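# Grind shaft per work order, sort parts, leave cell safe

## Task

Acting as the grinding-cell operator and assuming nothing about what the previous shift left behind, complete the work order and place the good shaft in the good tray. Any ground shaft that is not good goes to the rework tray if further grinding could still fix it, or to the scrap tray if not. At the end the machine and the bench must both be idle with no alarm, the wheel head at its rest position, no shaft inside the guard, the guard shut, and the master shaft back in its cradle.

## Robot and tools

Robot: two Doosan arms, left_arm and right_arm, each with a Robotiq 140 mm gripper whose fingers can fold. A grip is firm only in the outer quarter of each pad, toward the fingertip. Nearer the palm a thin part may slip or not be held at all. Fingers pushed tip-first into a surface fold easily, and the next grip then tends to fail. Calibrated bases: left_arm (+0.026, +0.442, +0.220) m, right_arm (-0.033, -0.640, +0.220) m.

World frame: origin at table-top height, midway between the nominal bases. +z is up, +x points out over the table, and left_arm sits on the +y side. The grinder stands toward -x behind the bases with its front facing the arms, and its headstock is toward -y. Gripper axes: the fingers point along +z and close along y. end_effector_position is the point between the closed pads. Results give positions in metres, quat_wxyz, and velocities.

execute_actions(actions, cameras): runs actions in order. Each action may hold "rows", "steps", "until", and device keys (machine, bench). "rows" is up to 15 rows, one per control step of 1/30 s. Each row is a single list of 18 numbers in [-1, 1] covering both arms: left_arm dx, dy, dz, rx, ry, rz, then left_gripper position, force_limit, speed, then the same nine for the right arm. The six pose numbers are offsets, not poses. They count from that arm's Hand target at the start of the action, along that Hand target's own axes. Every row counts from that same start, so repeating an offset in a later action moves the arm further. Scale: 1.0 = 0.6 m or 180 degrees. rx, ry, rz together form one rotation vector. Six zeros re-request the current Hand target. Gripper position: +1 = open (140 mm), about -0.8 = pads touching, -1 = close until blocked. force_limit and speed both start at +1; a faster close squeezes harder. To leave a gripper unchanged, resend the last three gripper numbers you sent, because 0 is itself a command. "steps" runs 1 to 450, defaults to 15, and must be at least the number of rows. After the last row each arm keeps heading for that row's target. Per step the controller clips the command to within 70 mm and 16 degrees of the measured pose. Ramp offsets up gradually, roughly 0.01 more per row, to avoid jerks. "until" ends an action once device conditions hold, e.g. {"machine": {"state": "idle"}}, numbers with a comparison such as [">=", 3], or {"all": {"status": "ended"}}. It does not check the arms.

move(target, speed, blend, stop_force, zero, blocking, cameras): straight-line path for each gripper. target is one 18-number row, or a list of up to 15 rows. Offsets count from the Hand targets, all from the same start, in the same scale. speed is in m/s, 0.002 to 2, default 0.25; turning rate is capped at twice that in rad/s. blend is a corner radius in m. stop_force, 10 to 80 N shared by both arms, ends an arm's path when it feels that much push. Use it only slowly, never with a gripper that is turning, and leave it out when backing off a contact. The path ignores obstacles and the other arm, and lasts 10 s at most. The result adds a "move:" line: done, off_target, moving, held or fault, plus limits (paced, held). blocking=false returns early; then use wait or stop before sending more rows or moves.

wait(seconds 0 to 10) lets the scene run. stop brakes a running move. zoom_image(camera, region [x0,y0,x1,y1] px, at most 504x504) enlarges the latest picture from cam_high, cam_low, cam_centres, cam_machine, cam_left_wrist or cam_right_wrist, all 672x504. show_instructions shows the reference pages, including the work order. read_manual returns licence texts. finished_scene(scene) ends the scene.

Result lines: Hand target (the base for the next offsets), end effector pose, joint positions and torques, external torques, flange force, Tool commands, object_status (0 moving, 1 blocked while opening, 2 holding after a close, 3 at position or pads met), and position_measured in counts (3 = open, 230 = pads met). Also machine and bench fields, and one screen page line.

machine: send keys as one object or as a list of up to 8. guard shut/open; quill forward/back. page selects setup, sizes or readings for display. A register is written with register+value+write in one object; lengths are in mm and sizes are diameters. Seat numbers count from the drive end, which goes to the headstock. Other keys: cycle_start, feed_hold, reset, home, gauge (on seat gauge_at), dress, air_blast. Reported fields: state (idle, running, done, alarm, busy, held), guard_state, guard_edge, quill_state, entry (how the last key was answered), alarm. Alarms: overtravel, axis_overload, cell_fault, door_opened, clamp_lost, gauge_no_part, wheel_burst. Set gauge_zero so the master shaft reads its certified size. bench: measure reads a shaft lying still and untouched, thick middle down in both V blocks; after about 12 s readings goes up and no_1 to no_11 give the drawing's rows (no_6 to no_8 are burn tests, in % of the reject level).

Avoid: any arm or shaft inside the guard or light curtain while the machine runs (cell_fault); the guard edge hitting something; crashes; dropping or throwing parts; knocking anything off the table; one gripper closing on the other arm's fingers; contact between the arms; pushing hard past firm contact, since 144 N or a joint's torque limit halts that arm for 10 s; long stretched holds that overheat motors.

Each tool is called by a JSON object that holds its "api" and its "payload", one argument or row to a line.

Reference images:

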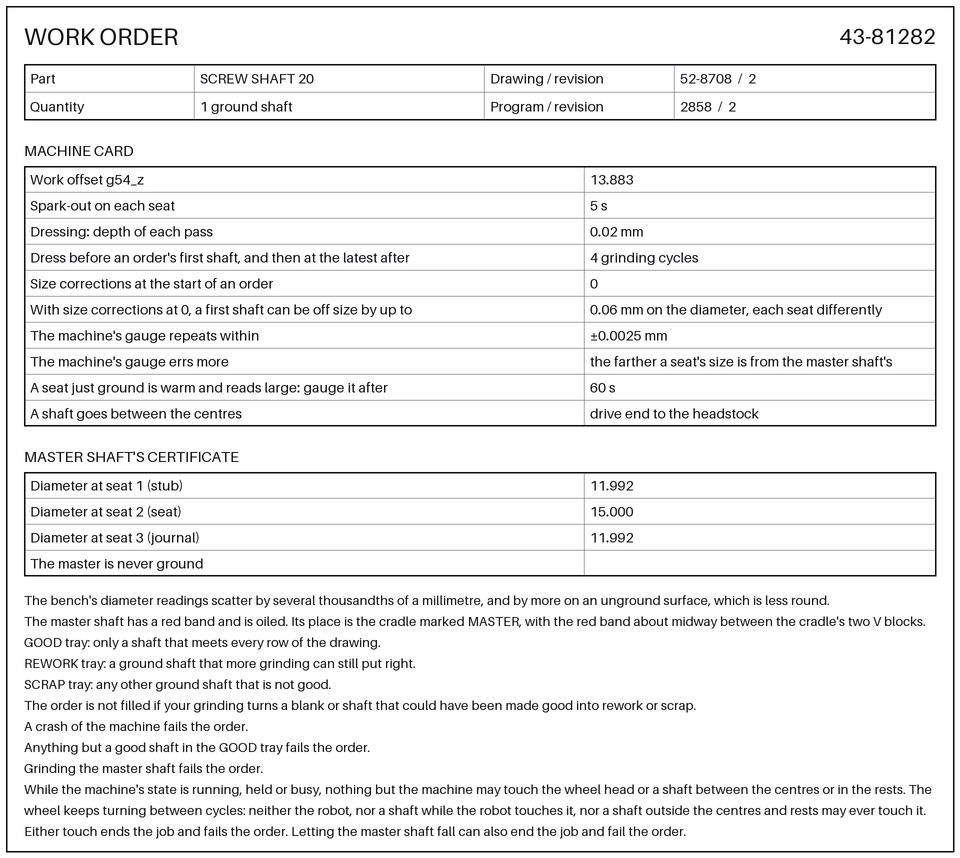

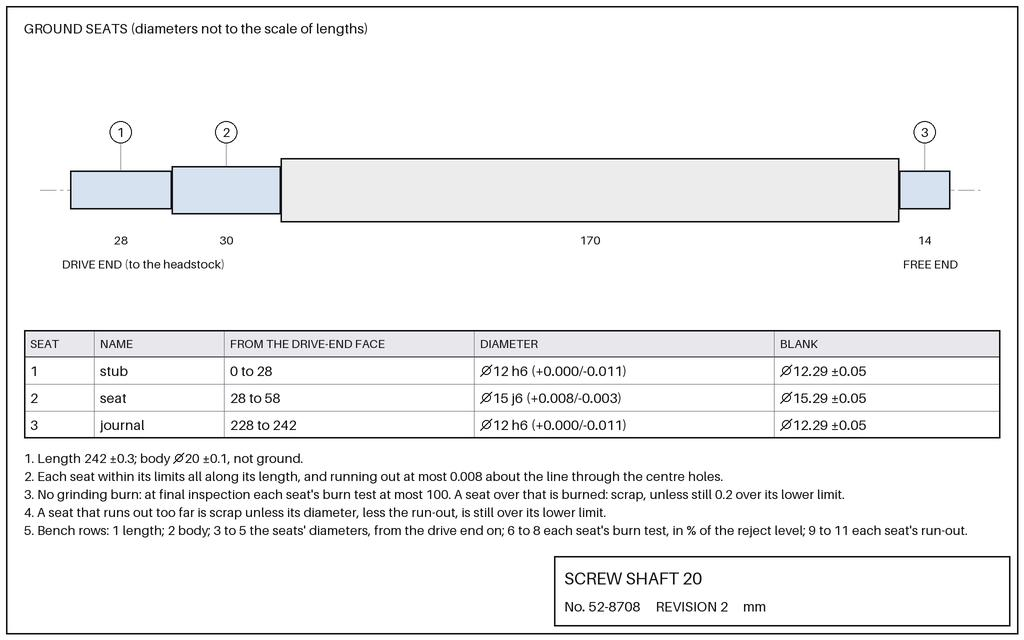

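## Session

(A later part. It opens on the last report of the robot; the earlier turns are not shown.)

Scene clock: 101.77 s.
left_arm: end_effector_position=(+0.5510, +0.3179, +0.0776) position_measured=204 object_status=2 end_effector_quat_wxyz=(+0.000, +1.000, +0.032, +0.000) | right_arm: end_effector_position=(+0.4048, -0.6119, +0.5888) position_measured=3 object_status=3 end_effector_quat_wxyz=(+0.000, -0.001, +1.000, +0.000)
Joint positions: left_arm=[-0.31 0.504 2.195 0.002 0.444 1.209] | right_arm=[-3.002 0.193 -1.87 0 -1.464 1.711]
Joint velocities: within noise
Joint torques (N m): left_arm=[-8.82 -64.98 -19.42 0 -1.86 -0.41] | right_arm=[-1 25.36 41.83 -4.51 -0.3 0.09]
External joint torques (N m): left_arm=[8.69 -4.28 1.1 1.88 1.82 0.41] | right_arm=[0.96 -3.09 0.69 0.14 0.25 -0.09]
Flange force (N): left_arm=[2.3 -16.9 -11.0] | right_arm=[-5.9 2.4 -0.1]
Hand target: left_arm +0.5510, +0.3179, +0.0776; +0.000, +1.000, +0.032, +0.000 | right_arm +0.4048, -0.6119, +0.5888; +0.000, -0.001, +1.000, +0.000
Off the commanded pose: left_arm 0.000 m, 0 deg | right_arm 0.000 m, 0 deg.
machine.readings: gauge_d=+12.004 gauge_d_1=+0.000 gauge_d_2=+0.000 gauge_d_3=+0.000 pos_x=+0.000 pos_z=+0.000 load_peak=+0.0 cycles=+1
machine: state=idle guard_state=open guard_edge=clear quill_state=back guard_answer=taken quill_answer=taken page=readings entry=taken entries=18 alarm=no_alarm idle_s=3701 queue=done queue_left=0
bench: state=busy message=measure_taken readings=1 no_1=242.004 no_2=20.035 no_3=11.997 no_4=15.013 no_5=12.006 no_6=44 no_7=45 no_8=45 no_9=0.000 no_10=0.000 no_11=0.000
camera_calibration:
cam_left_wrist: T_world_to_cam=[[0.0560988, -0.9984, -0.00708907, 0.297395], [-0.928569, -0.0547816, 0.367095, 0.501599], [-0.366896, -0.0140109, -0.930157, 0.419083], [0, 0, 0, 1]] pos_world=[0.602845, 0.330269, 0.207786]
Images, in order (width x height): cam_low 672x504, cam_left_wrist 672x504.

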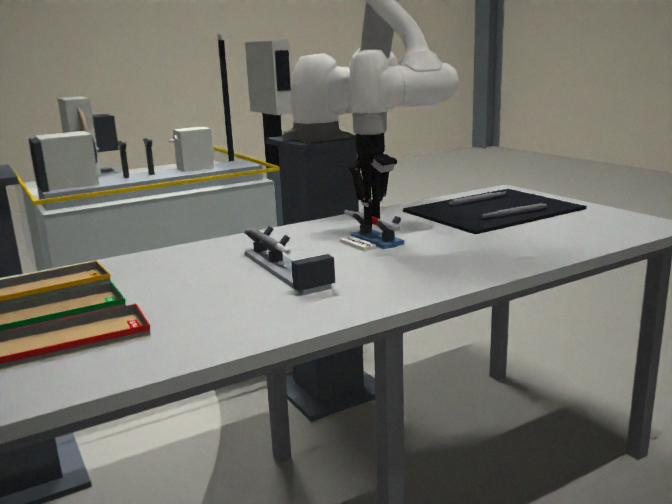

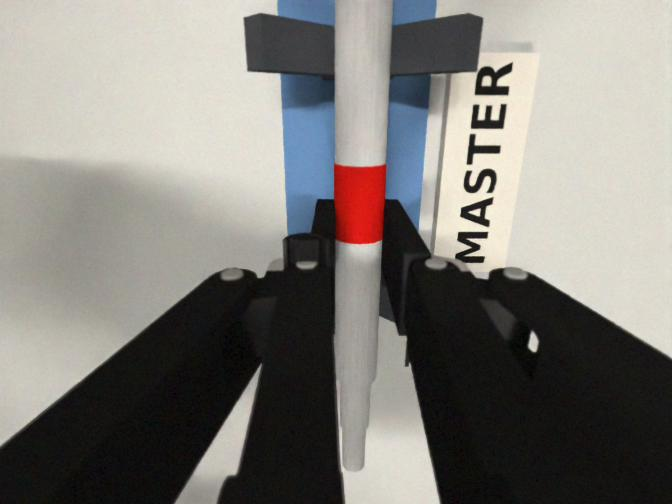

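{"api": "execute_actions", "payload": {
  "actions": [
    {"rows":[[0,0,0,0,0,0,-0.4,1,-1,0,0,0,0,0,0,1,1,1]],"steps":30},
    {"rows":[[0,-0.0015,-0.006,0,0,0,-0.4,1,-1,0,0,0,0,0,0,1,1,1]],"steps":15},
    {"rows":[[0,0,0,0,0,0,-1,1,-1,0,0,0,0,0,0,1,1,1]],"steps":60}
  ],
  "cameras": ["cam_left_wrist"]
}}

{"api": "zoom_image", "payload": {
  "camera": "cam_left_wrist",
  "region": [230, 0, 500, 500]
}}

Scene clock: 106.00 s.
left_arm: end_effector_position=(+0.5509, +0.3188, +0.0812) position_measured=204 object_status=2 end_effector_quat_wxyz=(+0.000, +1.000, +0.032, +0.000) | right_arm: end_effector_position=(+0.4048, -0.6119, +0.5888) position_measured=3 object_status=3 end_effector_quat_wxyz=(+0.000, -0.001, +1.000, +0.000)
Joint positions: left_arm=[-0.308 0.497 2.195 0.002 0.45 1.211] | right_arm=[-3.002 0.193 -1.87 0 -1.464 1.711]
Joint velocities: within noise
Joint torques (N m): left_arm=[-3.14 -59.15 -14.5 1.51 -0.33 -0.44] | right_arm=[-0.89 25.42 41.89 -4.53 -0.34 0.12]
External joint torques (N m): left_arm=[2.99 -9.69 -4.14 0.4 0.27 0.44] | right_arm=[0.79 -3.09 0.65 0.15 0.28 -0.12]
External joint torques at the end of the 1st action: left_arm=[2.71 -0.19 -0.87 0.18 -0.09 0.42] | right_arm=[0.84 -3.22 0.81 0.15 0.28 -0.11]
External joint torques at the end of the 2nd action: left_arm=[1.9 -0.92 -1.03 0.19 -0.08 0.35] | right_arm=[1.07 -3.03 0.8 0.14 0.28 -0.08]
Flange force (N): left_arm=[2.1 -6.0 -18.5] | right_arm=[-5.9 1.9 0.0]
Flange force at the end of the 1st action (N): left_arm=[3.4 -5.0 -0.3] | right_arm=[-6.4 2.1 -0.3]
Flange force at the end of the 2nd action (N): left_arm=[2.5 -3.6 -1.6] | right_arm=[-5.9 2.6 -0.3]
Hand target: left_arm +0.5509, +0.3188, +0.0812; +0.000, +1.000, +0.032, +0.000 | right_arm +0.4048, -0.6119, +0.5888; +0.000, -0.001, +1.000, +0.000
Off the commanded pose: left_arm 0.000 m, 0 deg | right_arm 0.000 m, 0 deg.
machine.readings: gauge_d=+12.004 gauge_d_1=+0.000 gauge_d_2=+0.000 gauge_d_3=+0.000 pos_x=+0.000 pos_z=+0.000 load_peak=+0.0 cycles=+1
machine: state=idle guard_state=open guard_edge=clear quill_state=back guard_answer=taken quill_answer=taken page=readings entry=taken entries=18 alarm=no_alarm idle_s=3705 queue=done queue_left=0
bench: state=busy message=measure_taken readings=1 no_1=242.004 no_2=20.035 no_3=11.997 no_4=15.013 no_5=12.006 no_6=44 no_7=45 no_8=45 no_9=0.000 no_10=0.000 no_11=0.000
camera_calibration:
cam_left_wrist: T_world_to_cam=[[0.0560988, -0.9984, -0.00708907, 0.298325], [-0.928569, -0.0547816, 0.367095, 0.500234], [-0.366896, -0.0140109, -0.930157, 0.422407], [0, 0, 0, 1]] pos_world=[0.602745, 0.331169, 0.211386]
Images, in order (width x height): cam_left_wrist 672x504.

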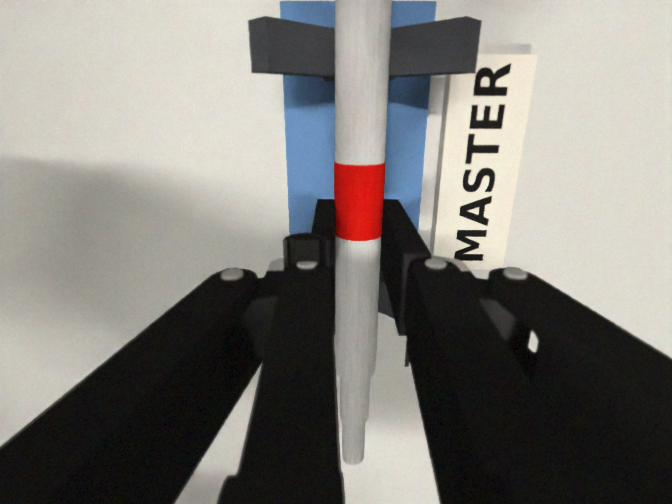

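Scaled by 1.008 from the camera's 672x504 image, which has a finer 960x720 frame.

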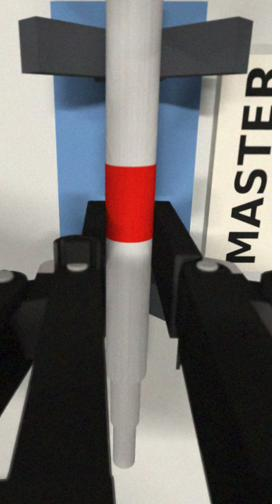

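{"api": "move", "payload": {
  "target": [
    [0,0,-0.1,0,0,0,-1,1,-1,0,0,0,0,0,0,1,1,1],
    [0,0,-0.6,0,0,0,-1,1,-1,0,0,0,0,0,0,1,1,1],
    [-0.4515,0.504,-0.6,0,0,-0.24,-1,1,-1,0,0,0,0,0,0,1,1,1],
    [-0.9945,0.636,-0.6,0,0,-0.4796,-1,1,-1,0,0,0,0,0,0,1,1,1]
  ],
  "speed": [0.06,0.22,0.22,0.22],
  "blend": [0,0.05,0.05,0],
  "cameras": ["cam_left_wrist","cam_low"]
}}

Scene clock: 113.13 s.
left_arm: end_effector_position=(-0.0204, -0.1000, +0.4410) position_measured=204 object_status=2 end_effector_quat_wxyz=(+0.000, +0.707, +0.707, +0.000) | right_arm: end_effector_position=(+0.4048, -0.6119, +0.5888) position_measured=3 object_status=3 end_effector_quat_wxyz=(+0.000, -0.001, +1.000, +0.000)
Joint positions: left_arm=[-1.731 0.046 1.925 0 1.171 -1.718] | right_arm=[-3.002 0.193 -1.87 0 -1.464 1.711]
Joint velocities: within noise
Joint torques (N m): left_arm=[-2.48 -46.26 -39.97 3.92 0.15 -0.45] | right_arm=[-0.96 25.41 41.89 -4.52 -0.34 0.08]
External joint torques (N m): left_arm=[2.45 2.16 0.61 0.12 -0.11 0.45] | right_arm=[0.84 -2.98 0.79 0.14 0.28 -0.08]
Flange force (N): left_arm=[-3.2 5.1 2.4] | right_arm=[-5.9 2.1 -0.3]
Hand target: left_arm -0.0205, -0.1000, +0.4410; +0.000, +0.707, +0.707, +0.000 | right_arm +0.4048, -0.6119, +0.5888; +0.000, -0.001, +1.000, +0.000
Off the commanded pose: left_arm 0.000 m, 0 deg | right_arm 0.000 m, 0 deg.
machine.readings: gauge_d=+12.004 gauge_d_1=+0.000 gauge_d_2=+0.000 gauge_d_3=+0.000 pos_x=+0.000 pos_z=+0.000 load_peak=+0.0 cycles=+1
machine: state=idle guard_state=open guard_edge=clear quill_state=back guard_answer=taken quill_answer=taken page=readings entry=taken entries=18 alarm=no_alarm idle_s=3712 queue=done queue_left=0
bench: message=measure_taken readings=2 no_1=242.003 no_2=20.034 no_3=11.998 no_4=15.016 no_5=12.005 no_6=47 no_7=44 no_8=43 no_9=0.000 no_10=0.002 no_11=0.000
move: done
camera_calibration:
cam_left_wrist: T_world_to_cam=[[0.999947, -0.00791243, -0.00658699, 0.0329113], [-0.00495179, -0.930563, 0.366099, -0.253517], [-0.00902634, -0.366047, -0.930553, 0.51395], [0, 0, 0, 1]] pos_world=[-0.0295259, -0.0475231, 0.571287]
Images, in order (width x height): cam_low 672x504, cam_left_wrist 672x504.

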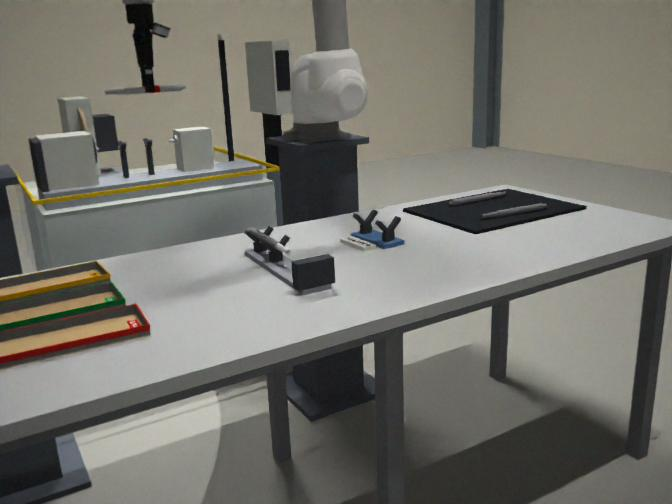

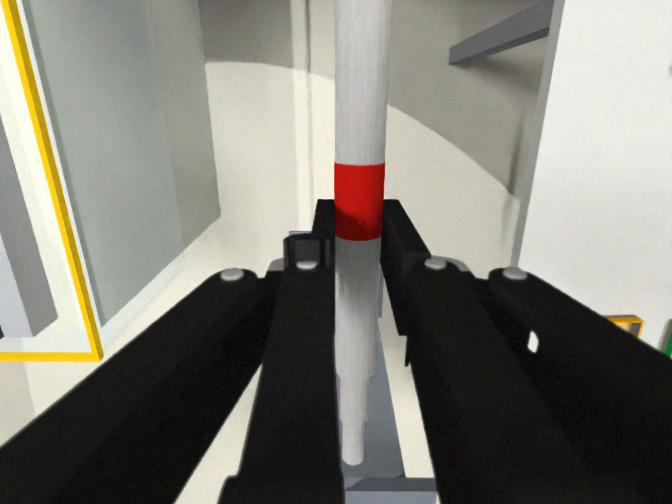

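{"api": "move", "payload": {
  "target": [0.083,-0.549,0,0,0,0,-1,1,-1,0,0,0,0,0,0,1,1,1],
  "speed": 0.25,
  "cameras": []
}}

{"api": "move", "payload": {
  "target": [
    [0.0625,-0.489,0,0,0,0,-1,1,-1,0,0,0,0,0,0,1,1,1],
    [0.0625,-0.489,0.325,0,0,0,-1,1,-1,0,0,0,0,0,0,1,1,1]
  ],
  "speed": [0.25,0.15],
  "blend": [0.02,0],
  "cameras": ["cam_left_wrist","cam_machine","cam_centres"]
}}

{"api": "zoom_image", "payload": {
  "camera": "cam_machine",
  "region": [210, 200, 410, 350]
}}

{"api": "zoom_image", "payload": {
  "camera": "cam_left_wrist",
  "region": [200, 0, 500, 200]
}}

Scene clock: 115.67 s.
left_arm: end_effector_position=(-0.3497, -0.0498, +0.4411) position_measured=204 object_status=2 end_effector_quat_wxyz=(+0.000, +0.707, +0.707, +0.000) | right_arm: end_effector_position=(+0.4048, -0.6119, +0.5888) position_measured=3 object_status=3 end_effector_quat_wxyz=(+0.000, -0.001, +1.000, +0.000)
Joint positions: left_arm=[-2.29 0.163 1.794 -0.001 1.186 -2.276] | right_arm=[-3.002 0.193 -1.87 0 -1.464 1.711]
Joint velocities: within noise
Joint torques (N m): left_arm=[-2.81 -58.47 -40.01 3.94 0.14 -0.36] | right_arm=[-0.79 25.4 41.94 -4.51 -0.33 0.12]
External joint torques (N m): left_arm=[2.89 1.92 0.52 0.1 -0.1 0.36] | right_arm=[0.8 -3.17 0.55 0.14 0.28 -0.12]
Flange force (N): left_arm=[-5.0 2.8 2.0] | right_arm=[-5.9 1.9 0.2]
Hand target: left_arm -0.3498, -0.0498, +0.4411; +0.000, +0.707, +0.707, +0.000 | right_arm +0.4048, -0.6119, +0.5888; +0.000, -0.001, +1.000, +0.000
Off the commanded pose: left_arm 0.000 m, 0 deg | right_arm 0.000 m, 0 deg.
machine.readings: gauge_d=+12.004 gauge_d_1=+0.000 gauge_d_2=+0.000 gauge_d_3=+0.000 pos_x=+0.000 pos_z=+0.000 load_peak=+0.0 cycles=+1
machine: state=idle guard_state=open guard_edge=clear quill_state=back guard_answer=taken quill_answer=taken page=readings entry=taken entries=18 alarm=no_alarm idle_s=3715 queue=done queue_left=0
bench: message=measure_taken readings=2 no_1=242.003 no_2=20.034 no_3=11.998 no_4=15.016 no_5=12.005 no_6=47 no_7=44 no_8=43 no_9=0.000 no_10=0.002 no_11=0.000
move: done
No camera images: "cameras" was empty.

Scene clock: 118.57 s.
left_arm: end_effector_position=(-0.6432, -0.0119, +0.2463) position_measured=204 object_status=2 end_effector_quat_wxyz=(+0.000, +0.707, +0.707, +0.000) | right_arm: end_effector_position=(+0.4048, -0.6119, +0.5888) position_measured=3 object_status=3 end_effector_quat_wxyz=(+0.000, -0.001, +1.000, +0.000)
Joint positions: left_arm=[-2.6 0.586 1.573 -0.001 0.983 -2.586] | right_arm=[-3.002 0.193 -1.87 0 -1.464 1.711]
Joint velocities: within noise
Joint torques (N m): left_arm=[-2.1 -97.46 -35.72 3.45 0.29 -0.41] | right_arm=[-1.04 25.44 41.89 -4.5 -0.3 0.11]
External joint torques (N m): left_arm=[2.21 3.57 0.03 0.18 -0.29 0.41] | right_arm=[0.99 -3.14 0.65 0.13 0.25 -0.11]
Flange force (N): left_arm=[-5.3 -2.0 3.6] | right_arm=[-5.9 2.4 -0.1]
Hand target: left_arm -0.6432, -0.0119, +0.2462; +0.000, +0.707, +0.707, +0.000 | right_arm +0.4048, -0.6119, +0.5888; +0.000, -0.001, +1.000, +0.000
Off the commanded pose: left_arm 0.000 m, 0 deg | right_arm 0.000 m, 0 deg.
machine.readings: gauge_d=+12.004 gauge_d_1=+0.000 gauge_d_2=+0.000 gauge_d_3=+0.000 pos_x=+0.000 pos_z=+0.000 load_peak=+0.0 cycles=+1
machine: state=idle guard_state=open guard_edge=clear quill_state=back guard_answer=taken quill_answer=taken page=readings entry=taken entries=18 alarm=no_alarm idle_s=3717 queue=done queue_left=0
bench: message=measure_taken readings=2 no_1=242.003 no_2=20.034 no_3=11.998 no_4=15.016 no_5=12.005 no_6=47 no_7=44 no_8=43 no_9=0.000 no_10=0.002 no_11=0.000
move: done
camera_calibration:
cam_left_wrist: T_world_to_cam=[[0.999947, -0.00791243, -0.00658699, 0.655093], [-0.00495179, -0.930563, 0.366099, -0.103339], [-0.00902634, -0.366047, -0.930553, 0.359399], [0, 0, 0, 1]] pos_world=[-0.652326, 0.0405769, 0.376587]
Images, in order (width x height): cam_centres 672x504, cam_machine 672x504, cam_left_wrist 672x504.

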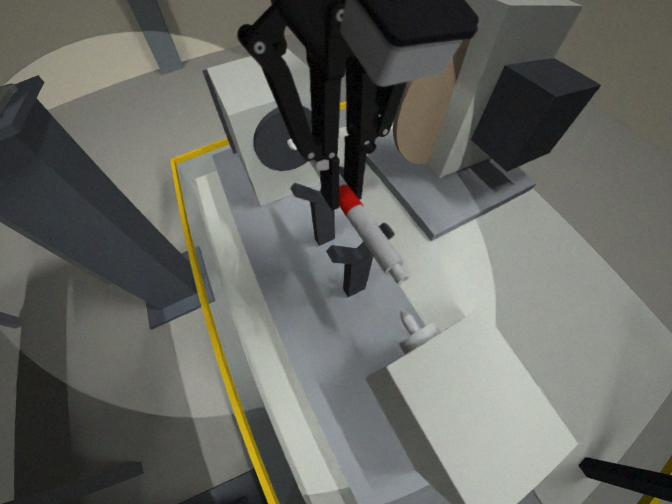

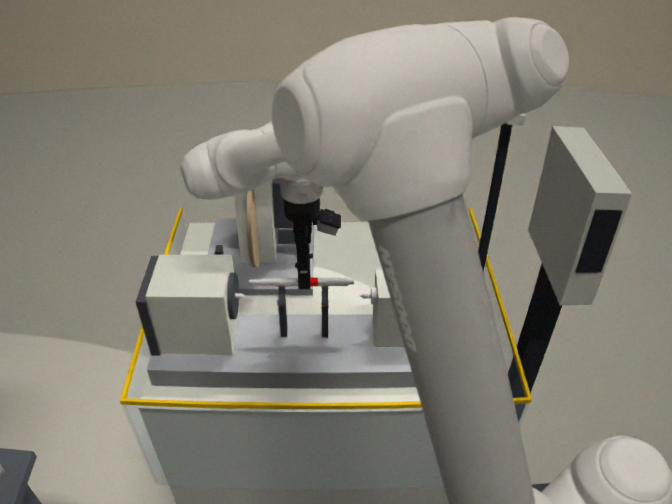

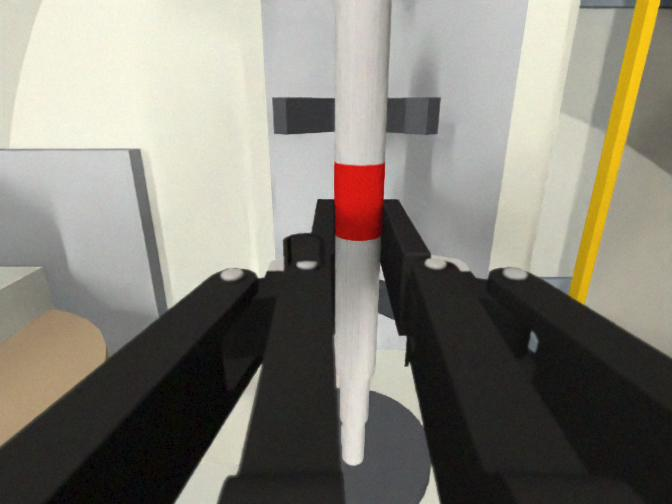

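Scaled by 2.520 from the camera's 672x504 image, which has a finer 960x720 frame.

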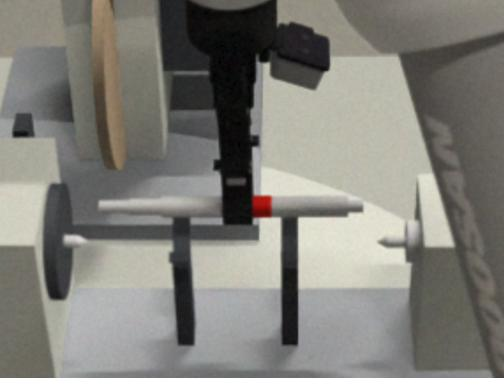

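Scaled by 1.680 from the camera's 672x504 image, which has a finer 960x720 frame.

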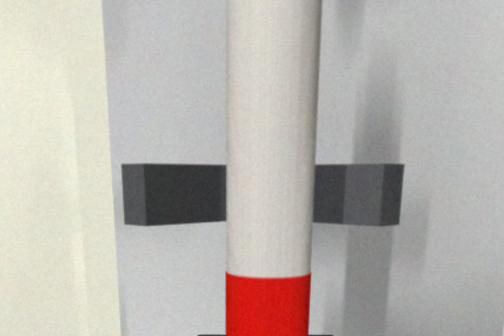

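{"api": "move", "payload": {
  "target": [0,0,0.04,0,0,0,-1,1,-1,0,0,0,0,0,0,1,1,1],
  "speed": 0.08,
  "cameras": []
}}

{"api": "move", "payload": {
  "target": [0,0,0.065,0,0,0,-1,1,-1,0,0,0,0,0,0,1,1,1],
  "speed": 0.012,
  "stop_force": 10,
  "cameras": ["cam_left_wrist","cam_machine"]
}}

{"api": "zoom_image", "payload": {
  "camera": "cam_machine",
  "region": [210, 200, 410, 350]
}}

Scene clock: 119.77 s.
left_arm: end_effector_position=(-0.6432, -0.0119, +0.2223) position_measured=204 object_status=2 end_effector_quat_wxyz=(+0.000, +0.707, +0.707, +0.000) | right_arm: end_effector_position=(+0.4048, -0.6119, +0.5888) position_measured=3 object_status=3 end_effector_quat_wxyz=(+0.000, -0.001, +1.000, +0.000)
Joint positions: left_arm=[-2.6 0.608 1.586 -0.001 0.948 -2.586] | right_arm=[-3.002 0.193 -1.87 0 -1.464 1.711]
Joint velocities: within noise
Joint torques (N m): left_arm=[-2.26 -99.43 -34.87 3.39 0.18 -0.41] | right_arm=[-0.73 25.36 41.81 -4.48 -0.32 0.08]
External joint torques (N m): left_arm=[2.39 4.59 0.24 0.13 -0.16 0.41] | right_arm=[0.64 -3.07 0.68 0.1 0.26 -0.08]
Flange force (N): left_arm=[-5.9 -2.6 4.7] | right_arm=[-6.0 1.7 -0.1]
Hand target: left_arm -0.6432, -0.0118, +0.2222; +0.000, +0.707, +0.707, +0.000 | right_arm +0.4048, -0.6119, +0.5888; +0.000, -0.001, +1.000, +0.000
Off the commanded pose: left_arm 0.000 m, 0 deg | right_arm 0.000 m, 0 deg.
machine.readings: gauge_d=+12.004 gauge_d_1=+0.000 gauge_d_2=+0.000 gauge_d_3=+0.000 pos_x=+0.000 pos_z=+0.000 load_peak=+0.0 cycles=+1
machine: state=idle guard_state=open guard_edge=clear quill_state=back guard_answer=taken quill_answer=taken page=readings entry=taken entries=18 alarm=no_alarm idle_s=3719 queue=done queue_left=0
bench: message=measure_taken readings=2 no_1=242.003 no_2=20.034 no_3=11.998 no_4=15.016 no_5=12.005 no_6=47 no_7=44 no_8=43 no_9=0.000 no_10=0.002 no_11=0.000
move: done
No camera images: "cameras" was empty.

Scene clock: 122.13 s.
left_arm: end_effector_position=(-0.6433, -0.0119, +0.2014) position_measured=204 object_status=2 end_effector_quat_wxyz=(+0.000, +0.707, +0.707, +0.000) | right_arm: end_effector_position=(+0.4048, -0.6119, +0.5888) position_measured=3 object_status=3 end_effector_quat_wxyz=(+0.000, -0.001, +1.000, +0.000)
Joint positions: left_arm=[-2.6 0.628 1.597 -0.001 0.917 -2.586] | right_arm=[-3.002 0.193 -1.87 0 -1.464 1.711]
Joint velocities: within noise
Joint torques (N m): left_arm=[-1.87 -76.75 -24.85 3.38 -1.24 -0.36] | right_arm=[-0.85 25.38 41.88 -4.51 -0.32 0.11]
External joint torques (N m): left_arm=[1.98 -18.93 -9.03 0.07 1.26 0.36] | right_arm=[0.77 -3.06 0.68 0.13 0.27 -0.11]
Flange force (N): left_arm=[-1.4 3.1 -24.6] | right_arm=[-5.9 1.9 -0.1]
Hand target: left_arm -0.6433, -0.0119, +0.2014; +0.000, +0.707, +0.707, +0.000 (not the last commanded pose) | right_arm +0.4048, -0.6119, +0.5888; +0.000, -0.001, +1.000, +0.000
Off the commanded pose: left_arm 0.018 m, 0 deg | right_arm 0.000 m, 0 deg.
machine.readings: gauge_d=+12.004 gauge_d_1=+0.000 gauge_d_2=+0.000 gauge_d_3=+0.000 pos_x=+0.000 pos_z=+0.000 load_peak=+0.0 cycles=+1
machine: state=idle guard_state=open guard_edge=clear quill_state=back guard_answer=taken quill_answer=taken page=readings entry=taken entries=18 alarm=no_alarm idle_s=3721 queue=done queue_left=0
bench: message=measure_taken readings=2 no_1=242.003 no_2=20.034 no_3=11.998 no_4=15.016 no_5=12.005 no_6=47 no_7=44 no_8=43 no_9=0.000 no_10=0.002 no_11=0.000
move: contact (left_arm)
camera_calibration:
cam_left_wrist: T_world_to_cam=[[0.999945, -0.00798425, -0.00677324, 0.654961], [-0.00494924, -0.930515, 0.366219, -0.0869421], [-0.00922659, -0.366166, -0.930504, 0.317474], [0, 0, 0, 1]] pos_world=[-0.652426, 0.0405766, 0.331687]
Images, in order (width x height): cam_machine 672x504, cam_left_wrist 672x504.

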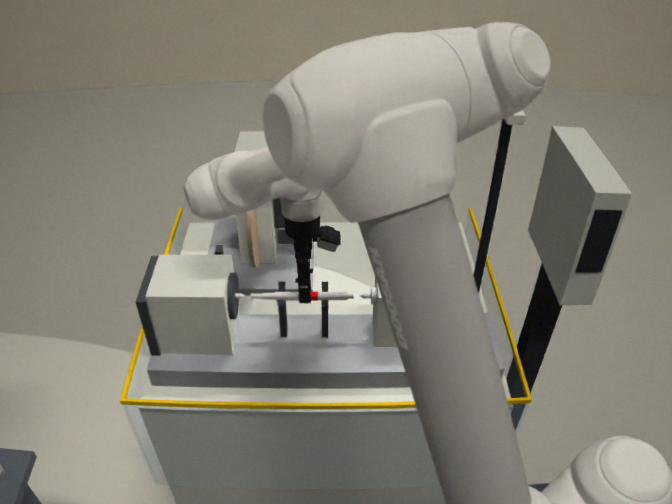

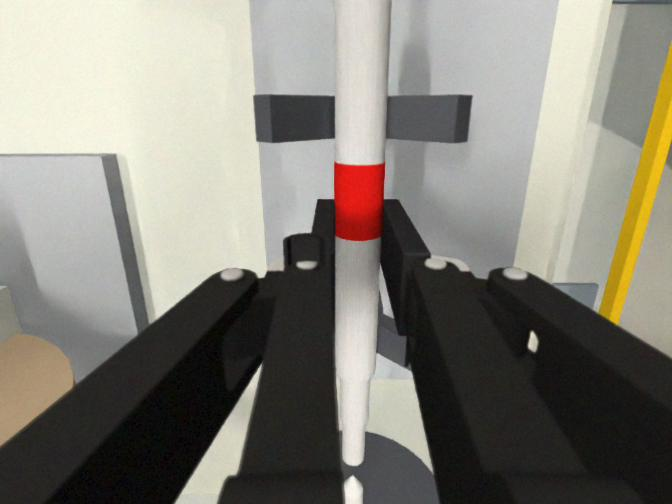

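Scaled by 2.520 from the camera's 672x504 image, which has a finer 960x720 frame.

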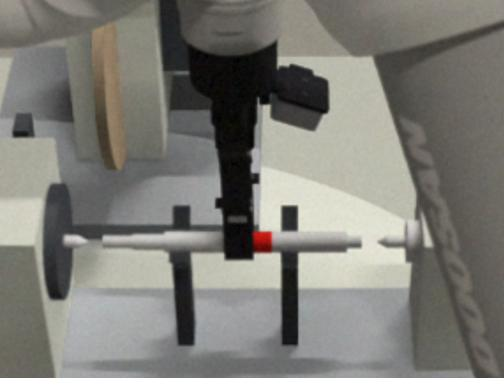

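{"api": "execute_actions", "payload": {
  "actions": [
    {"rows":[[0,0,-0.002,0,0,0,-1,1,-1,0,0,0,0,0,0,1,1,1]],"steps":12},
    {"rows":[[0,0,0,0,0,0,-0.3,1,-1,0,0,0,0,0,0,1,1,1]],"steps":45}
  ],
  "cameras": []
}}

{"api": "move", "payload": {
  "target": [
    [0,0,-0.1,0,0,0,-0.3,1,-1,0,0,0,0,0,0,1,1,1],
    [0,0,-0.42,0,0,0,-0.3,1,-1,0,0,0,0,0,0,1,1,1],
    [-0.0635,0.489,-0.42,0,0,0,-0.3,1,-1,0,0,0,0,0,0,1,1,1],
    [-0.147,0.972,-0.42,0,0,0,-0.3,1,-1,0,0,0,0,0,0,1,1,1]
  ],
  "speed": [0.1,0.3,0.3,0.3],
  "blend": [0,0.05,0.05,0],
  "cameras": []
}}

{"api": "execute_actions", "payload": {
  "actions": [
    {"bench":{"measure":true},"machine":{"quill":"forward"},"steps":240,"until":{"machine":{"quill_state":"clamped"}}}
  ],
  "cameras": ["cam_centres","cam_machine"]
}}

{"api": "zoom_image", "payload": {
  "camera": "cam_centres",
  "region": [260, 120, 500, 420]
}}

{"api": "execute_actions", "payload": {
  "actions": [
    {"machine":[{"page":"readings","guard":"shut"},{"register":"gauge_at","value":1,"write":true},{"gauge":true},{"register":"gauge_at","value":2,"write":true},{"gauge":true},{"register":"gauge_at","value":3,"write":true},{"gauge":true}],"steps":450,"until":{"machine":{"queue":"done"}}}
  ],
  "cameras": []
}}

{"api": "execute_actions", "payload": {
  "actions": [
    {"bench":{"measure":true},"machine":[{"register":"gauge_at","value":1,"write":true},{"gauge":true},{"register":"gauge_at","value":2,"write":true},{"gauge":true},{"register":"gauge_at","value":3,"write":true},{"gauge":true}],"steps":450,"until":{"machine":{"queue":"done"}}}
  ],
  "cameras": []
}}

{"api": "execute_actions", "payload": {
  "actions": [
    {"bench":{"measure":true},"machine":[{"register":"gauge_at","value":1,"write":true},{"gauge":true},{"register":"gauge_at","value":2,"write":true},{"gauge":true},{"register":"gauge_at","value":3,"write":true},{"gauge":true}],"steps":450,"until":{"machine":{"queue":"done"}}}
  ],
  "cameras": []
}}

Scene clock: 126.63 s.
left_arm: end_effector_position=(-0.6433, -0.0119, +0.2026) position_measured=167 object_status=3 end_effector_quat_wxyz=(+0.000, +0.707, +0.707, +0.000) | right_arm: end_effector_position=(+0.4048, -0.6119, +0.5888) position_measured=3 object_status=3 end_effector_quat_wxyz=(+0.000, -0.001, +1.000, +0.000)
Joint positions: left_arm=[-2.6 0.627 1.596 -0.001 0.919 -2.586] | right_arm=[-3.002 0.193 -1.87 0 -1.464 1.711]
Joint velocities: within noise
Joint torques (N m): left_arm=[-2.39 -95.48 -32.26 3.34 0.17 -0.32] | right_arm=[-1.05 25.44 41.88 -4.51 -0.32 0.09]
External joint torques (N m): left_arm=[2.5 -0.25 -1.75 0.12 -0.16 0.32] | right_arm=[0.95 -3.17 0.55 0.15 0.26 -0.09]
External joint torques at the end of the 1st action: left_arm=[2.33 3.58 0.2 0.1 -0.14 0.39] | right_arm=[0.84 -3.21 0.7 0.12 0.25 -0.11]
Flange force (N): left_arm=[-5.0 -1.1 -0.8] | right_arm=[-5.9 2.3 0.1]
Flange force at the end of the 1st action (N): left_arm=[-5.1 -1.5 3.8] | right_arm=[-6.2 2.1 -0.1]
Hand target: left_arm -0.6433, -0.0119, +0.2026; +0.000, +0.707, +0.707, +0.000 | right_arm +0.4048, -0.6119, +0.5888; +0.000, -0.001, +1.000, +0.000
Off the commanded pose: left_arm 0.000 m, 0 deg | right_arm 0.000 m, 0 deg.
machine.readings: gauge_d=+12.004 gauge_d_1=+0.000 gauge_d_2=+0.000 gauge_d_3=+0.000 pos_x=+0.000 pos_z=+0.000 load_peak=+0.0 cycles=+1
machine: state=idle guard_state=open guard_edge=clear quill_state=back guard_answer=taken quill_answer=taken page=readings entry=taken entries=18 alarm=no_alarm idle_s=3725 queue=done queue_left=0
bench: message=measure_taken readings=2 no_1=242.003 no_2=20.034 no_3=11.998 no_4=15.016 no_5=12.005 no_6=47 no_7=44 no_8=43 no_9=0.000 no_10=0.002 no_11=0.000
No camera images: "cameras" was empty.

Scene clock: 130.40 s.
left_arm: end_effector_position=(-0.0602, -0.1009, +0.4542) position_measured=167 object_status=3 end_effector_quat_wxyz=(+0.000, +0.707, +0.707, +0.000) | right_arm: end_effector_position=(+0.4048, -0.6119, +0.5888) position_measured=3 object_status=3 end_effector_quat_wxyz=(+0.000, -0.001, +1.000, +0.000)
Joint positions: left_arm=[-1.802 0.047 1.899 -0.001 1.196 -1.789] | right_arm=[-3.002 0.193 -1.87 0 -1.464 1.711]
Joint velocities: within noise
Joint torques (N m): left_arm=[-1.97 -43.9 -37.57 3.97 0.17 -0.6] | right_arm=[-0.83 25.35 41.9 -4.51 -0.32 0.1]
External joint torques (N m): left_arm=[1.88 -0.56 -2.08 0.1 -0.12 0.6] | right_arm=[0.81 -2.93 0.85 0.13 0.27 -0.1]
Flange force (N): left_arm=[-3.5 4.0 -2.8] | right_arm=[-5.9 2.0 -0.4]
Hand target: left_arm -0.0601, -0.1009, +0.4542; +0.000, +0.707, +0.707, +0.000 | right_arm +0.4048, -0.6119, +0.5888; +0.000, -0.001, +1.000, +0.000
Off the commanded pose: left_arm 0.000 m, 0 deg | right_arm 0.000 m, 0 deg.
machine.readings: gauge_d=+12.004 gauge_d_1=+0.000 gauge_d_2=+0.000 gauge_d_3=+0.000 pos_x=+0.000 pos_z=+0.000 load_peak=+0.0 cycles=+1
machine: state=idle guard_state=open guard_edge=clear quill_state=back guard_answer=taken quill_answer=taken page=readings entry=taken entries=18 alarm=no_alarm idle_s=3729 queue=done queue_left=0
bench: message=measure_taken readings=2 no_1=242.003 no_2=20.034 no_3=11.998 no_4=15.016 no_5=12.005 no_6=47 no_7=44 no_8=43 no_9=0.000 no_10=0.002 no_11=0.000
move: done
No camera images: "cameras" was empty.

Scene clock: 133.17 s.
left_arm: end_effector_position=(-0.0601, -0.1009, +0.4542) position_measured=167 object_status=3 end_effector_quat_wxyz=(+0.000, +0.707, +0.707, +0.000) | right_arm: end_effector_position=(+0.4048, -0.6119, +0.5888) position_measured=3 object_status=3 end_effector_quat_wxyz=(+0.000, -0.001, +1.000, +0.000)
Joint positions: left_arm=[-1.802 0.047 1.899 -0.001 1.197 -1.788] | right_arm=[-3.002 0.193 -1.87 0 -1.464 1.711]
Joint velocities: within noise
Joint torques (N m): left_arm=[-2.44 -43.58 -37.64 3.92 0.16 -0.4] | right_arm=[-1.11 25.02 41.86 -4.52 -0.33 0.08]
External joint torques (N m): left_arm=[2.39 -0.95 -2.17 0.16 -0.13 0.4] | right_arm=[1.04 -2.59 0.9 0.12 0.28 -0.08]
Flange force (N): left_arm=[-3.2 4.6 -3.1] | right_arm=[-5.3 2.5 -0.5]
Hand target: left_arm -0.0601, -0.1009, +0.4542; +0.000, +0.707, +0.707, +0.000 | right_arm +0.4048, -0.6119, +0.5888; +0.000, -0.001, +1.000, +0.000
Tool commands: left_gripper/position=-0.3 left_gripper/force_limit=+1.0 left_gripper/speed=-1.0 right_gripper/position=+1.0 right_gripper/force_limit=+1.0 right_gripper/speed=+1.0
Off the commanded pose: left_arm 0.000 m, 0 deg | right_arm 0.000 m, 0 deg.
machine.readings: gauge_d=+12.004 gauge_d_1=+0.000 gauge_d_2=+0.000 gauge_d_3=+0.000 pos_x=+0.000 pos_z=+0.000 load_peak=+0.0 cycles=+1
machine: state=idle guard_state=open guard_edge=clear quill_state=clamped guard_answer=taken quill_answer=taken page=readings entry=taken entries=18 alarm=no_alarm idle_s=3732 queue=running queue_left=0
bench: state=busy message=measure_taken readings=2 no_1=242.003 no_2=20.034 no_3=11.998 no_4=15.016 no_5=12.005 no_6=47 no_7=44 no_8=43 no_9=0.000 no_10=0.002 no_11=0.000
Images, in order (width x height): cam_centres 672x504, cam_machine 672x504.

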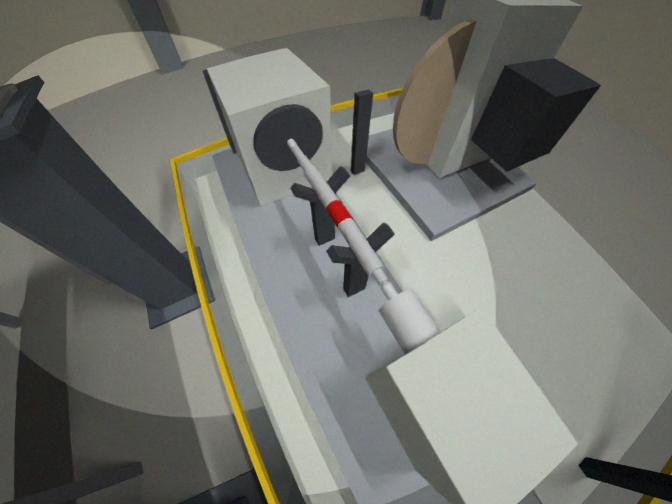

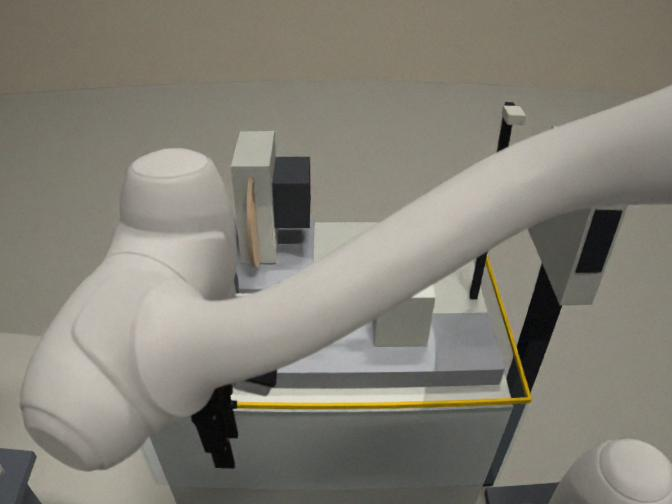

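Scaled by 1.680 from the camera's 672x504 image, which has a finer 960x720 frame.

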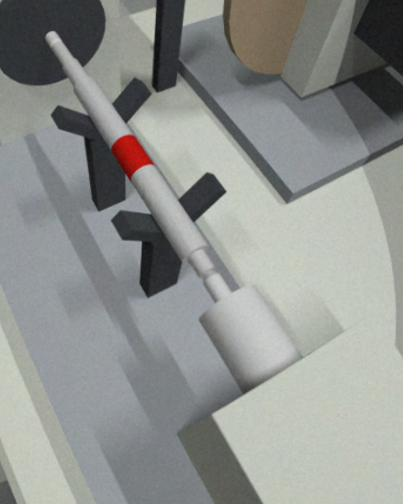

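Scene clock: 148.37 s.
left_arm: end_effector_position=(-0.0601, -0.1009, +0.4542) position_measured=167 object_status=3 end_effector_quat_wxyz=(+0.000, +0.707, +0.707, +0.000) | right_arm: end_effector_position=(+0.4048, -0.6119, +0.5888) position_measured=3 object_status=3 end_effector_quat_wxyz=(+0.000, -0.001, +1.000, +0.000)
Joint positions: left_arm=[-1.802 0.047 1.899 -0.001 1.197 -1.788] | right_arm=[-3.002 0.193 -1.87 0 -1.464 1.711]
Joint velocities: within noise
Joint torques (N m): left_arm=[-2.46 -43.99 -38.08 3.96 0.18 -0.36] | right_arm=[-1.12 25.33 41.78 -4.5 -0.32 0.08]
External joint torques (N m): left_arm=[2.42 -0.61 -1.74 0.12 -0.15 0.36] | right_arm=[1.07 -2.97 0.86 0.12 0.27 -0.08]
Flange force (N): left_arm=[-3.0 4.6 -2.3] | right_arm=[-5.9 2.6 -0.4]
Hand target: left_arm -0.0601, -0.1009, +0.4542; +0.000, +0.707, +0.707, +0.000 | right_arm +0.4048, -0.6119, +0.5888; +0.000, -0.001, +1.000, +0.000
Tool commands: left_gripper/position=-0.3 left_gripper/force_limit=+1.0 left_gripper/speed=-1.0 right_gripper/position=+1.0 right_gripper/force_limit=+1.0 right_gripper/speed=+1.0
Off the commanded pose: left_arm 0.000 m, 0 deg | right_arm 0.000 m, 0 deg.
machine.readings: gauge_d=+11.992 gauge_d_1=+11.992 gauge_d_2=+15.000 gauge_d_3=+11.992 pos_x=+0.000 pos_z=+0.000 load_peak=+0.0 cycles=+1
machine: state=idle guard_state=shut guard_edge=clear quill_state=clamped guard_answer=taken quill_answer=taken page=readings entry=taken entries=24 alarm=no_alarm idle_s=3747 queue=done queue_left=0
bench: message=measure_taken readings=3 no_1=242.006 no_2=20.032 no_3=11.996 no_4=15.007 no_5=12.001 no_6=44 no_7=46 no_8=45 no_9=0.000 no_10=0.000 no_11=0.001
No camera images: "cameras" was empty.

Scene clock: 161.30 s.
left_arm: end_effector_position=(-0.0601, -0.1009, +0.4542) position_measured=167 object_status=3 end_effector_quat_wxyz=(+0.000, +0.707, +0.707, +0.000) | right_arm: end_effector_position=(+0.4048, -0.6119, +0.5888) position_measured=3 object_status=3 end_effector_quat_wxyz=(+0.000, -0.001, +1.000, +0.000)
Joint positions: left_arm=[-1.802 0.047 1.899 -0.001 1.197 -1.788] | right_arm=[-3.002 0.193 -1.87 0 -1.464 1.711]
Joint velocities: within noise
Joint torques (N m): left_arm=[-2.27 -43.96 -37.85 3.94 0.19 -0.41] | right_arm=[-1.05 25.5 41.81 -4.5 -0.32 0.09]
External joint torques (N m): left_arm=[2.21 -0.45 -1.86 0.14 -0.15 0.41] | right_arm=[1 -3.22 0.7 0.13 0.26 -0.09]
Flange force (N): left_arm=[-3.4 4.3 -2.3] | right_arm=[-6.1 2.5 -0.1]
Hand target: left_arm -0.0601, -0.1009, +0.4542; +0.000, +0.707, +0.707, +0.000 | right_arm +0.4048, -0.6119, +0.5888; +0.000, -0.001, +1.000, +0.000
Tool commands: left_gripper/position=-0.3 left_gripper/force_limit=+1.0 left_gripper/speed=-1.0 right_gripper/position=+1.0 right_gripper/force_limit=+1.0 right_gripper/speed=+1.0
Off the commanded pose: left_arm 0.000 m, 0 deg | right_arm 0.000 m, 0 deg.
machine.readings: gauge_d=+11.992 gauge_d_1=+11.992 gauge_d_2=+15.000 gauge_d_3=+11.992 pos_x=+0.000 pos_z=+0.000 load_peak=+0.0 cycles=+1
machine: state=idle guard_state=shut guard_edge=clear quill_state=clamped guard_answer=taken quill_answer=taken page=readings entry=taken entries=30 alarm=no_alarm idle_s=3760 queue=done queue_left=0
bench: message=measure_taken readings=4 no_1=242.002 no_2=20.037 no_3=12.002 no_4=15.017 no_5=12.002 no_6=47 no_7=49 no_8=47 no_9=0.001 no_10=0.000 no_11=0.001
No camera images: "cameras" was empty.

Scene clock: 174.23 s.
left_arm: end_effector_position=(-0.0601, -0.1009, +0.4542) position_measured=167 object_status=3 end_effector_quat_wxyz=(+0.000, +0.707, +0.707, +0.000) | right_arm: end_effector_position=(+0.4048, -0.6119, +0.5888) position_measured=3 object_status=3 end_effector_quat_wxyz=(+0.000, -0.001, +1.000, +0.000)
Joint positions: left_arm=[-1.802 0.047 1.899 -0.001 1.197 -1.788] | right_arm=[-3.002 0.193 -1.87 0 -1.464 1.711]
Joint velocities: within noise
Joint torques (N m): left_arm=[-2.19 -44 -37.62 3.94 0.18 -0.41] | right_arm=[-0.9 25.2 41.85 -4.49 -0.3 0.07]
External joint torques (N m): left_arm=[2.15 -0.5 -2.1 0.13 -0.15 0.41] | right_arm=[0.82 -2.85 0.76 0.1 0.24 -0.07]
Flange force (N): left_arm=[-3.7 4.1 -2.7] | right_arm=[-5.6 2.1 -0.3]
Hand target: left_arm -0.0601, -0.1009, +0.4542; +0.000, +0.707, +0.707, +0.000 | right_arm +0.4048, -0.6119, +0.5888; +0.000, -0.001, +1.000, +0.000
Tool commands: left_gripper/position=-0.3 left_gripper/force_limit=+1.0 left_gripper/speed=-1.0 right_gripper/position=+1.0 right_gripper/force_limit=+1.0 right_gripper/speed=+1.0
Off the commanded pose: left_arm 0.000 m, 0 deg | right_arm 0.000 m, 0 deg.
machine.readings: gauge_d=+11.991 gauge_d_1=+11.993 gauge_d_2=+15.000 gauge_d_3=+11.991 pos_x=+0.000 pos_z=+0.000 load_peak=+0.0 cycles=+1
machine: state=idle guard_state=shut guard_edge=clear quill_state=clamped guard_answer=taken quill_answer=taken page=readings entry=taken entries=36 alarm=no_alarm idle_s=3772 queue=done queue_left=0
bench: message=measure_taken readings=5 no_1=242.003 no_2=20.027 no_3=12.008 no_4=15.010 no_5=11.998 no_6=45 no_7=44 no_8=45 no_9=0.002 no_10=0.000 no_11=0.002
No camera images: "cameras" was empty.

{"api": "execute_actions", "payload": {
  "actions": [
    {"machine":[{"guard":"open"},{"quill":"back"}],"steps":210,"until":{"machine":{"quill_state":"back"}}}
  ],
  "cameras": []
}}

{"api": "move", "payload": {
  "target": [
    [0.085,-0.483,0,0,0,0,0,1,-1,0,0,0,0,0,0,1,1,1],
    [0.1267,-0.972,0,0,0,0,0,1,-1,0,0,0,0,0,0,1,1,1],
    [0.1267,-0.972,0.36,0,0,0,0,1,-1,0,0,0,0,0,0,1,1,1]
  ],
  "speed": [0.3,0.3,0.2],
  "blend": [0.05,0.03,0],
  "cameras": ["cam_left_wrist","cam_machine"]
}}

Scene clock: 181.13 s.
left_arm: end_effector_position=(-0.0601, -0.1009, +0.4542) position_measured=167 object_status=3 end_effector_quat_wxyz=(+0.000, +0.707, +0.707, +0.000) | right_arm: end_effector_position=(+0.4048, -0.6119, +0.5888) position_measured=3 object_status=3 end_effector_quat_wxyz=(+0.000, -0.001, +1.000, +0.000)
Joint positions: left_arm=[-1.802 0.047 1.899 -0.001 1.197 -1.788] | right_arm=[-3.002 0.193 -1.87 0 -1.464 1.711]
Joint velocities: within noise
Joint torques (N m): left_arm=[-2.6 -43.95 -37.8 3.96 0.1 -0.37] | right_arm=[-1.08 25.52 41.9 -4.5 -0.33 0.1]
External joint torques (N m): left_arm=[2.56 -0.7 -2.1 0.13 -0.07 0.37] | right_arm=[0.98 -3.28 0.52 0.13 0.27 -0.1]
Flange force (N): left_arm=[-3.5 4.8 -3.0] | right_arm=[-6.0 2.4 0.2]
Hand target: left_arm -0.0601, -0.1009, +0.4542; +0.000, +0.707, +0.707, +0.000 | right_arm +0.4048, -0.6119, +0.5888; +0.000, -0.001, +1.000, +0.000
Tool commands: left_gripper/position=-0.3 left_gripper/force_limit=+1.0 left_gripper/speed=-1.0 right_gripper/position=+1.0 right_gripper/force_limit=+1.0 right_gripper/speed=+1.0
Off the commanded pose: left_arm 0.000 m, 0 deg | right_arm 0.000 m, 0 deg.
machine.readings: gauge_d=+11.991 gauge_d_1=+0.000 gauge_d_2=+0.000 gauge_d_3=+0.000 pos_x=+0.000 pos_z=+0.000 load_peak=+0.0 cycles=+1
machine: state=idle guard_state=open guard_edge=clear quill_state=back guard_answer=taken quill_answer=taken page=readings entry=taken entries=36 alarm=no_alarm idle_s=3779 queue=running queue_left=0
bench: message=measure_taken readings=5 no_1=242.003 no_2=20.027 no_3=12.008 no_4=15.010 no_5=11.998 no_6=45 no_7=44 no_8=45 no_9=0.002 no_10=0.000 no_11=0.002
No camera images: "cameras" was empty.

Scene clock: 184.63 s.
left_arm: end_effector_position=(-0.6433, -0.0241, +0.2386) position_measured=129 object_status=3 end_effector_quat_wxyz=(+0.000, +0.707, +0.707, +0.000) | right_arm: end_effector_position=(+0.4048, -0.6119, +0.5888) position_measured=3 object_status=3 end_effector_quat_wxyz=(+0.000, -0.001, +1.000, +0.000)
Joint positions: left_arm=[-2.587 0.602 1.561 -0.001 0.979 -2.573] | right_arm=[-3.002 0.193 -1.87 0 -1.464 1.711]
Joint velocities: within noise
Joint torques (N m): left_arm=[-3.07 -95.43 -33.59 3.46 0.09 -0.38] | right_arm=[-1.17 25.24 41.86 -4.51 -0.27 0.1]
External joint torques (N m): left_arm=[3.19 0.33 -1.85 0.15 -0.07 0.38] | right_arm=[1.13 -3.01 0.6 0.15 0.22 -0.1]
Flange force (N): left_arm=[-6.4 -1.5 -0.7] | right_arm=[-5.6 2.7 0.0]
Hand target: left_arm -0.6433, -0.0241, +0.2385; +0.000, +0.707, +0.707, +0.000 | right_arm +0.4048, -0.6119, +0.5888; +0.000, -0.001, +1.000, +0.000
Off the commanded pose: left_arm 0.000 m, 0 deg | right_arm 0.000 m, 0 deg.
machine.readings: gauge_d=+11.991 gauge_d_1=+0.000 gauge_d_2=+0.000 gauge_d_3=+0.000 pos_x=+0.000 pos_z=+0.000 load_peak=+0.0 cycles=+1
machine: state=idle guard_state=open guard_edge=clear quill_state=back guard_answer=taken quill_answer=taken page=readings entry=taken entries=36 alarm=no_alarm idle_s=3783 queue=done queue_left=0
bench: message=measure_taken readings=5 no_1=242.003 no_2=20.027 no_3=12.008 no_4=15.010 no_5=11.998 no_6=45 no_7=44 no_8=45 no_9=0.002 no_10=0.000 no_11=0.002
move: done
camera_calibration:
cam_left_wrist: T_world_to_cam=[[0.999946, -0.00789139, -0.0068078, 0.655126], [-0.00484932, -0.930482, 0.366306, -0.111886], [-0.0092252, -0.366253, -0.930469, 0.347612], [0, 0, 0, 1]] pos_world=[-0.652426, 0.0283763, 0.368887]
Images, in order (width x height): cam_machine 672x504, cam_left_wrist 672x504.

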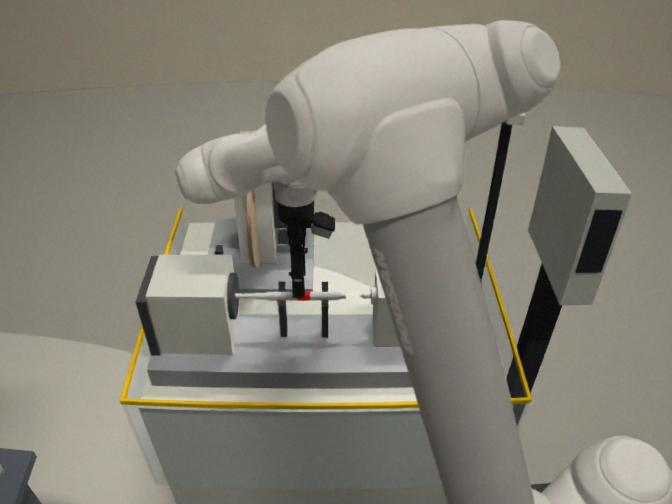

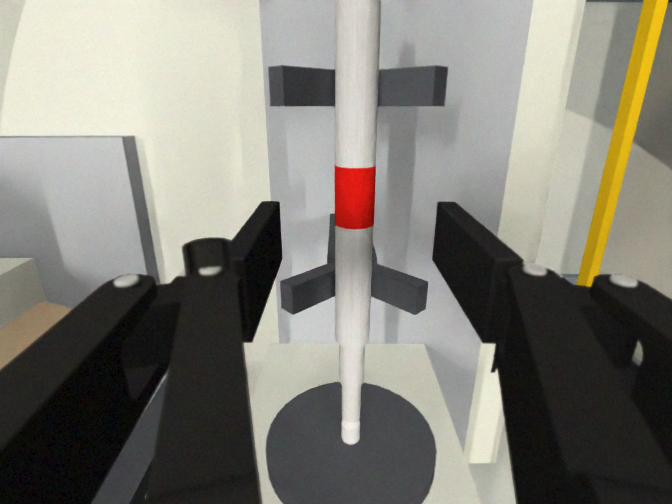

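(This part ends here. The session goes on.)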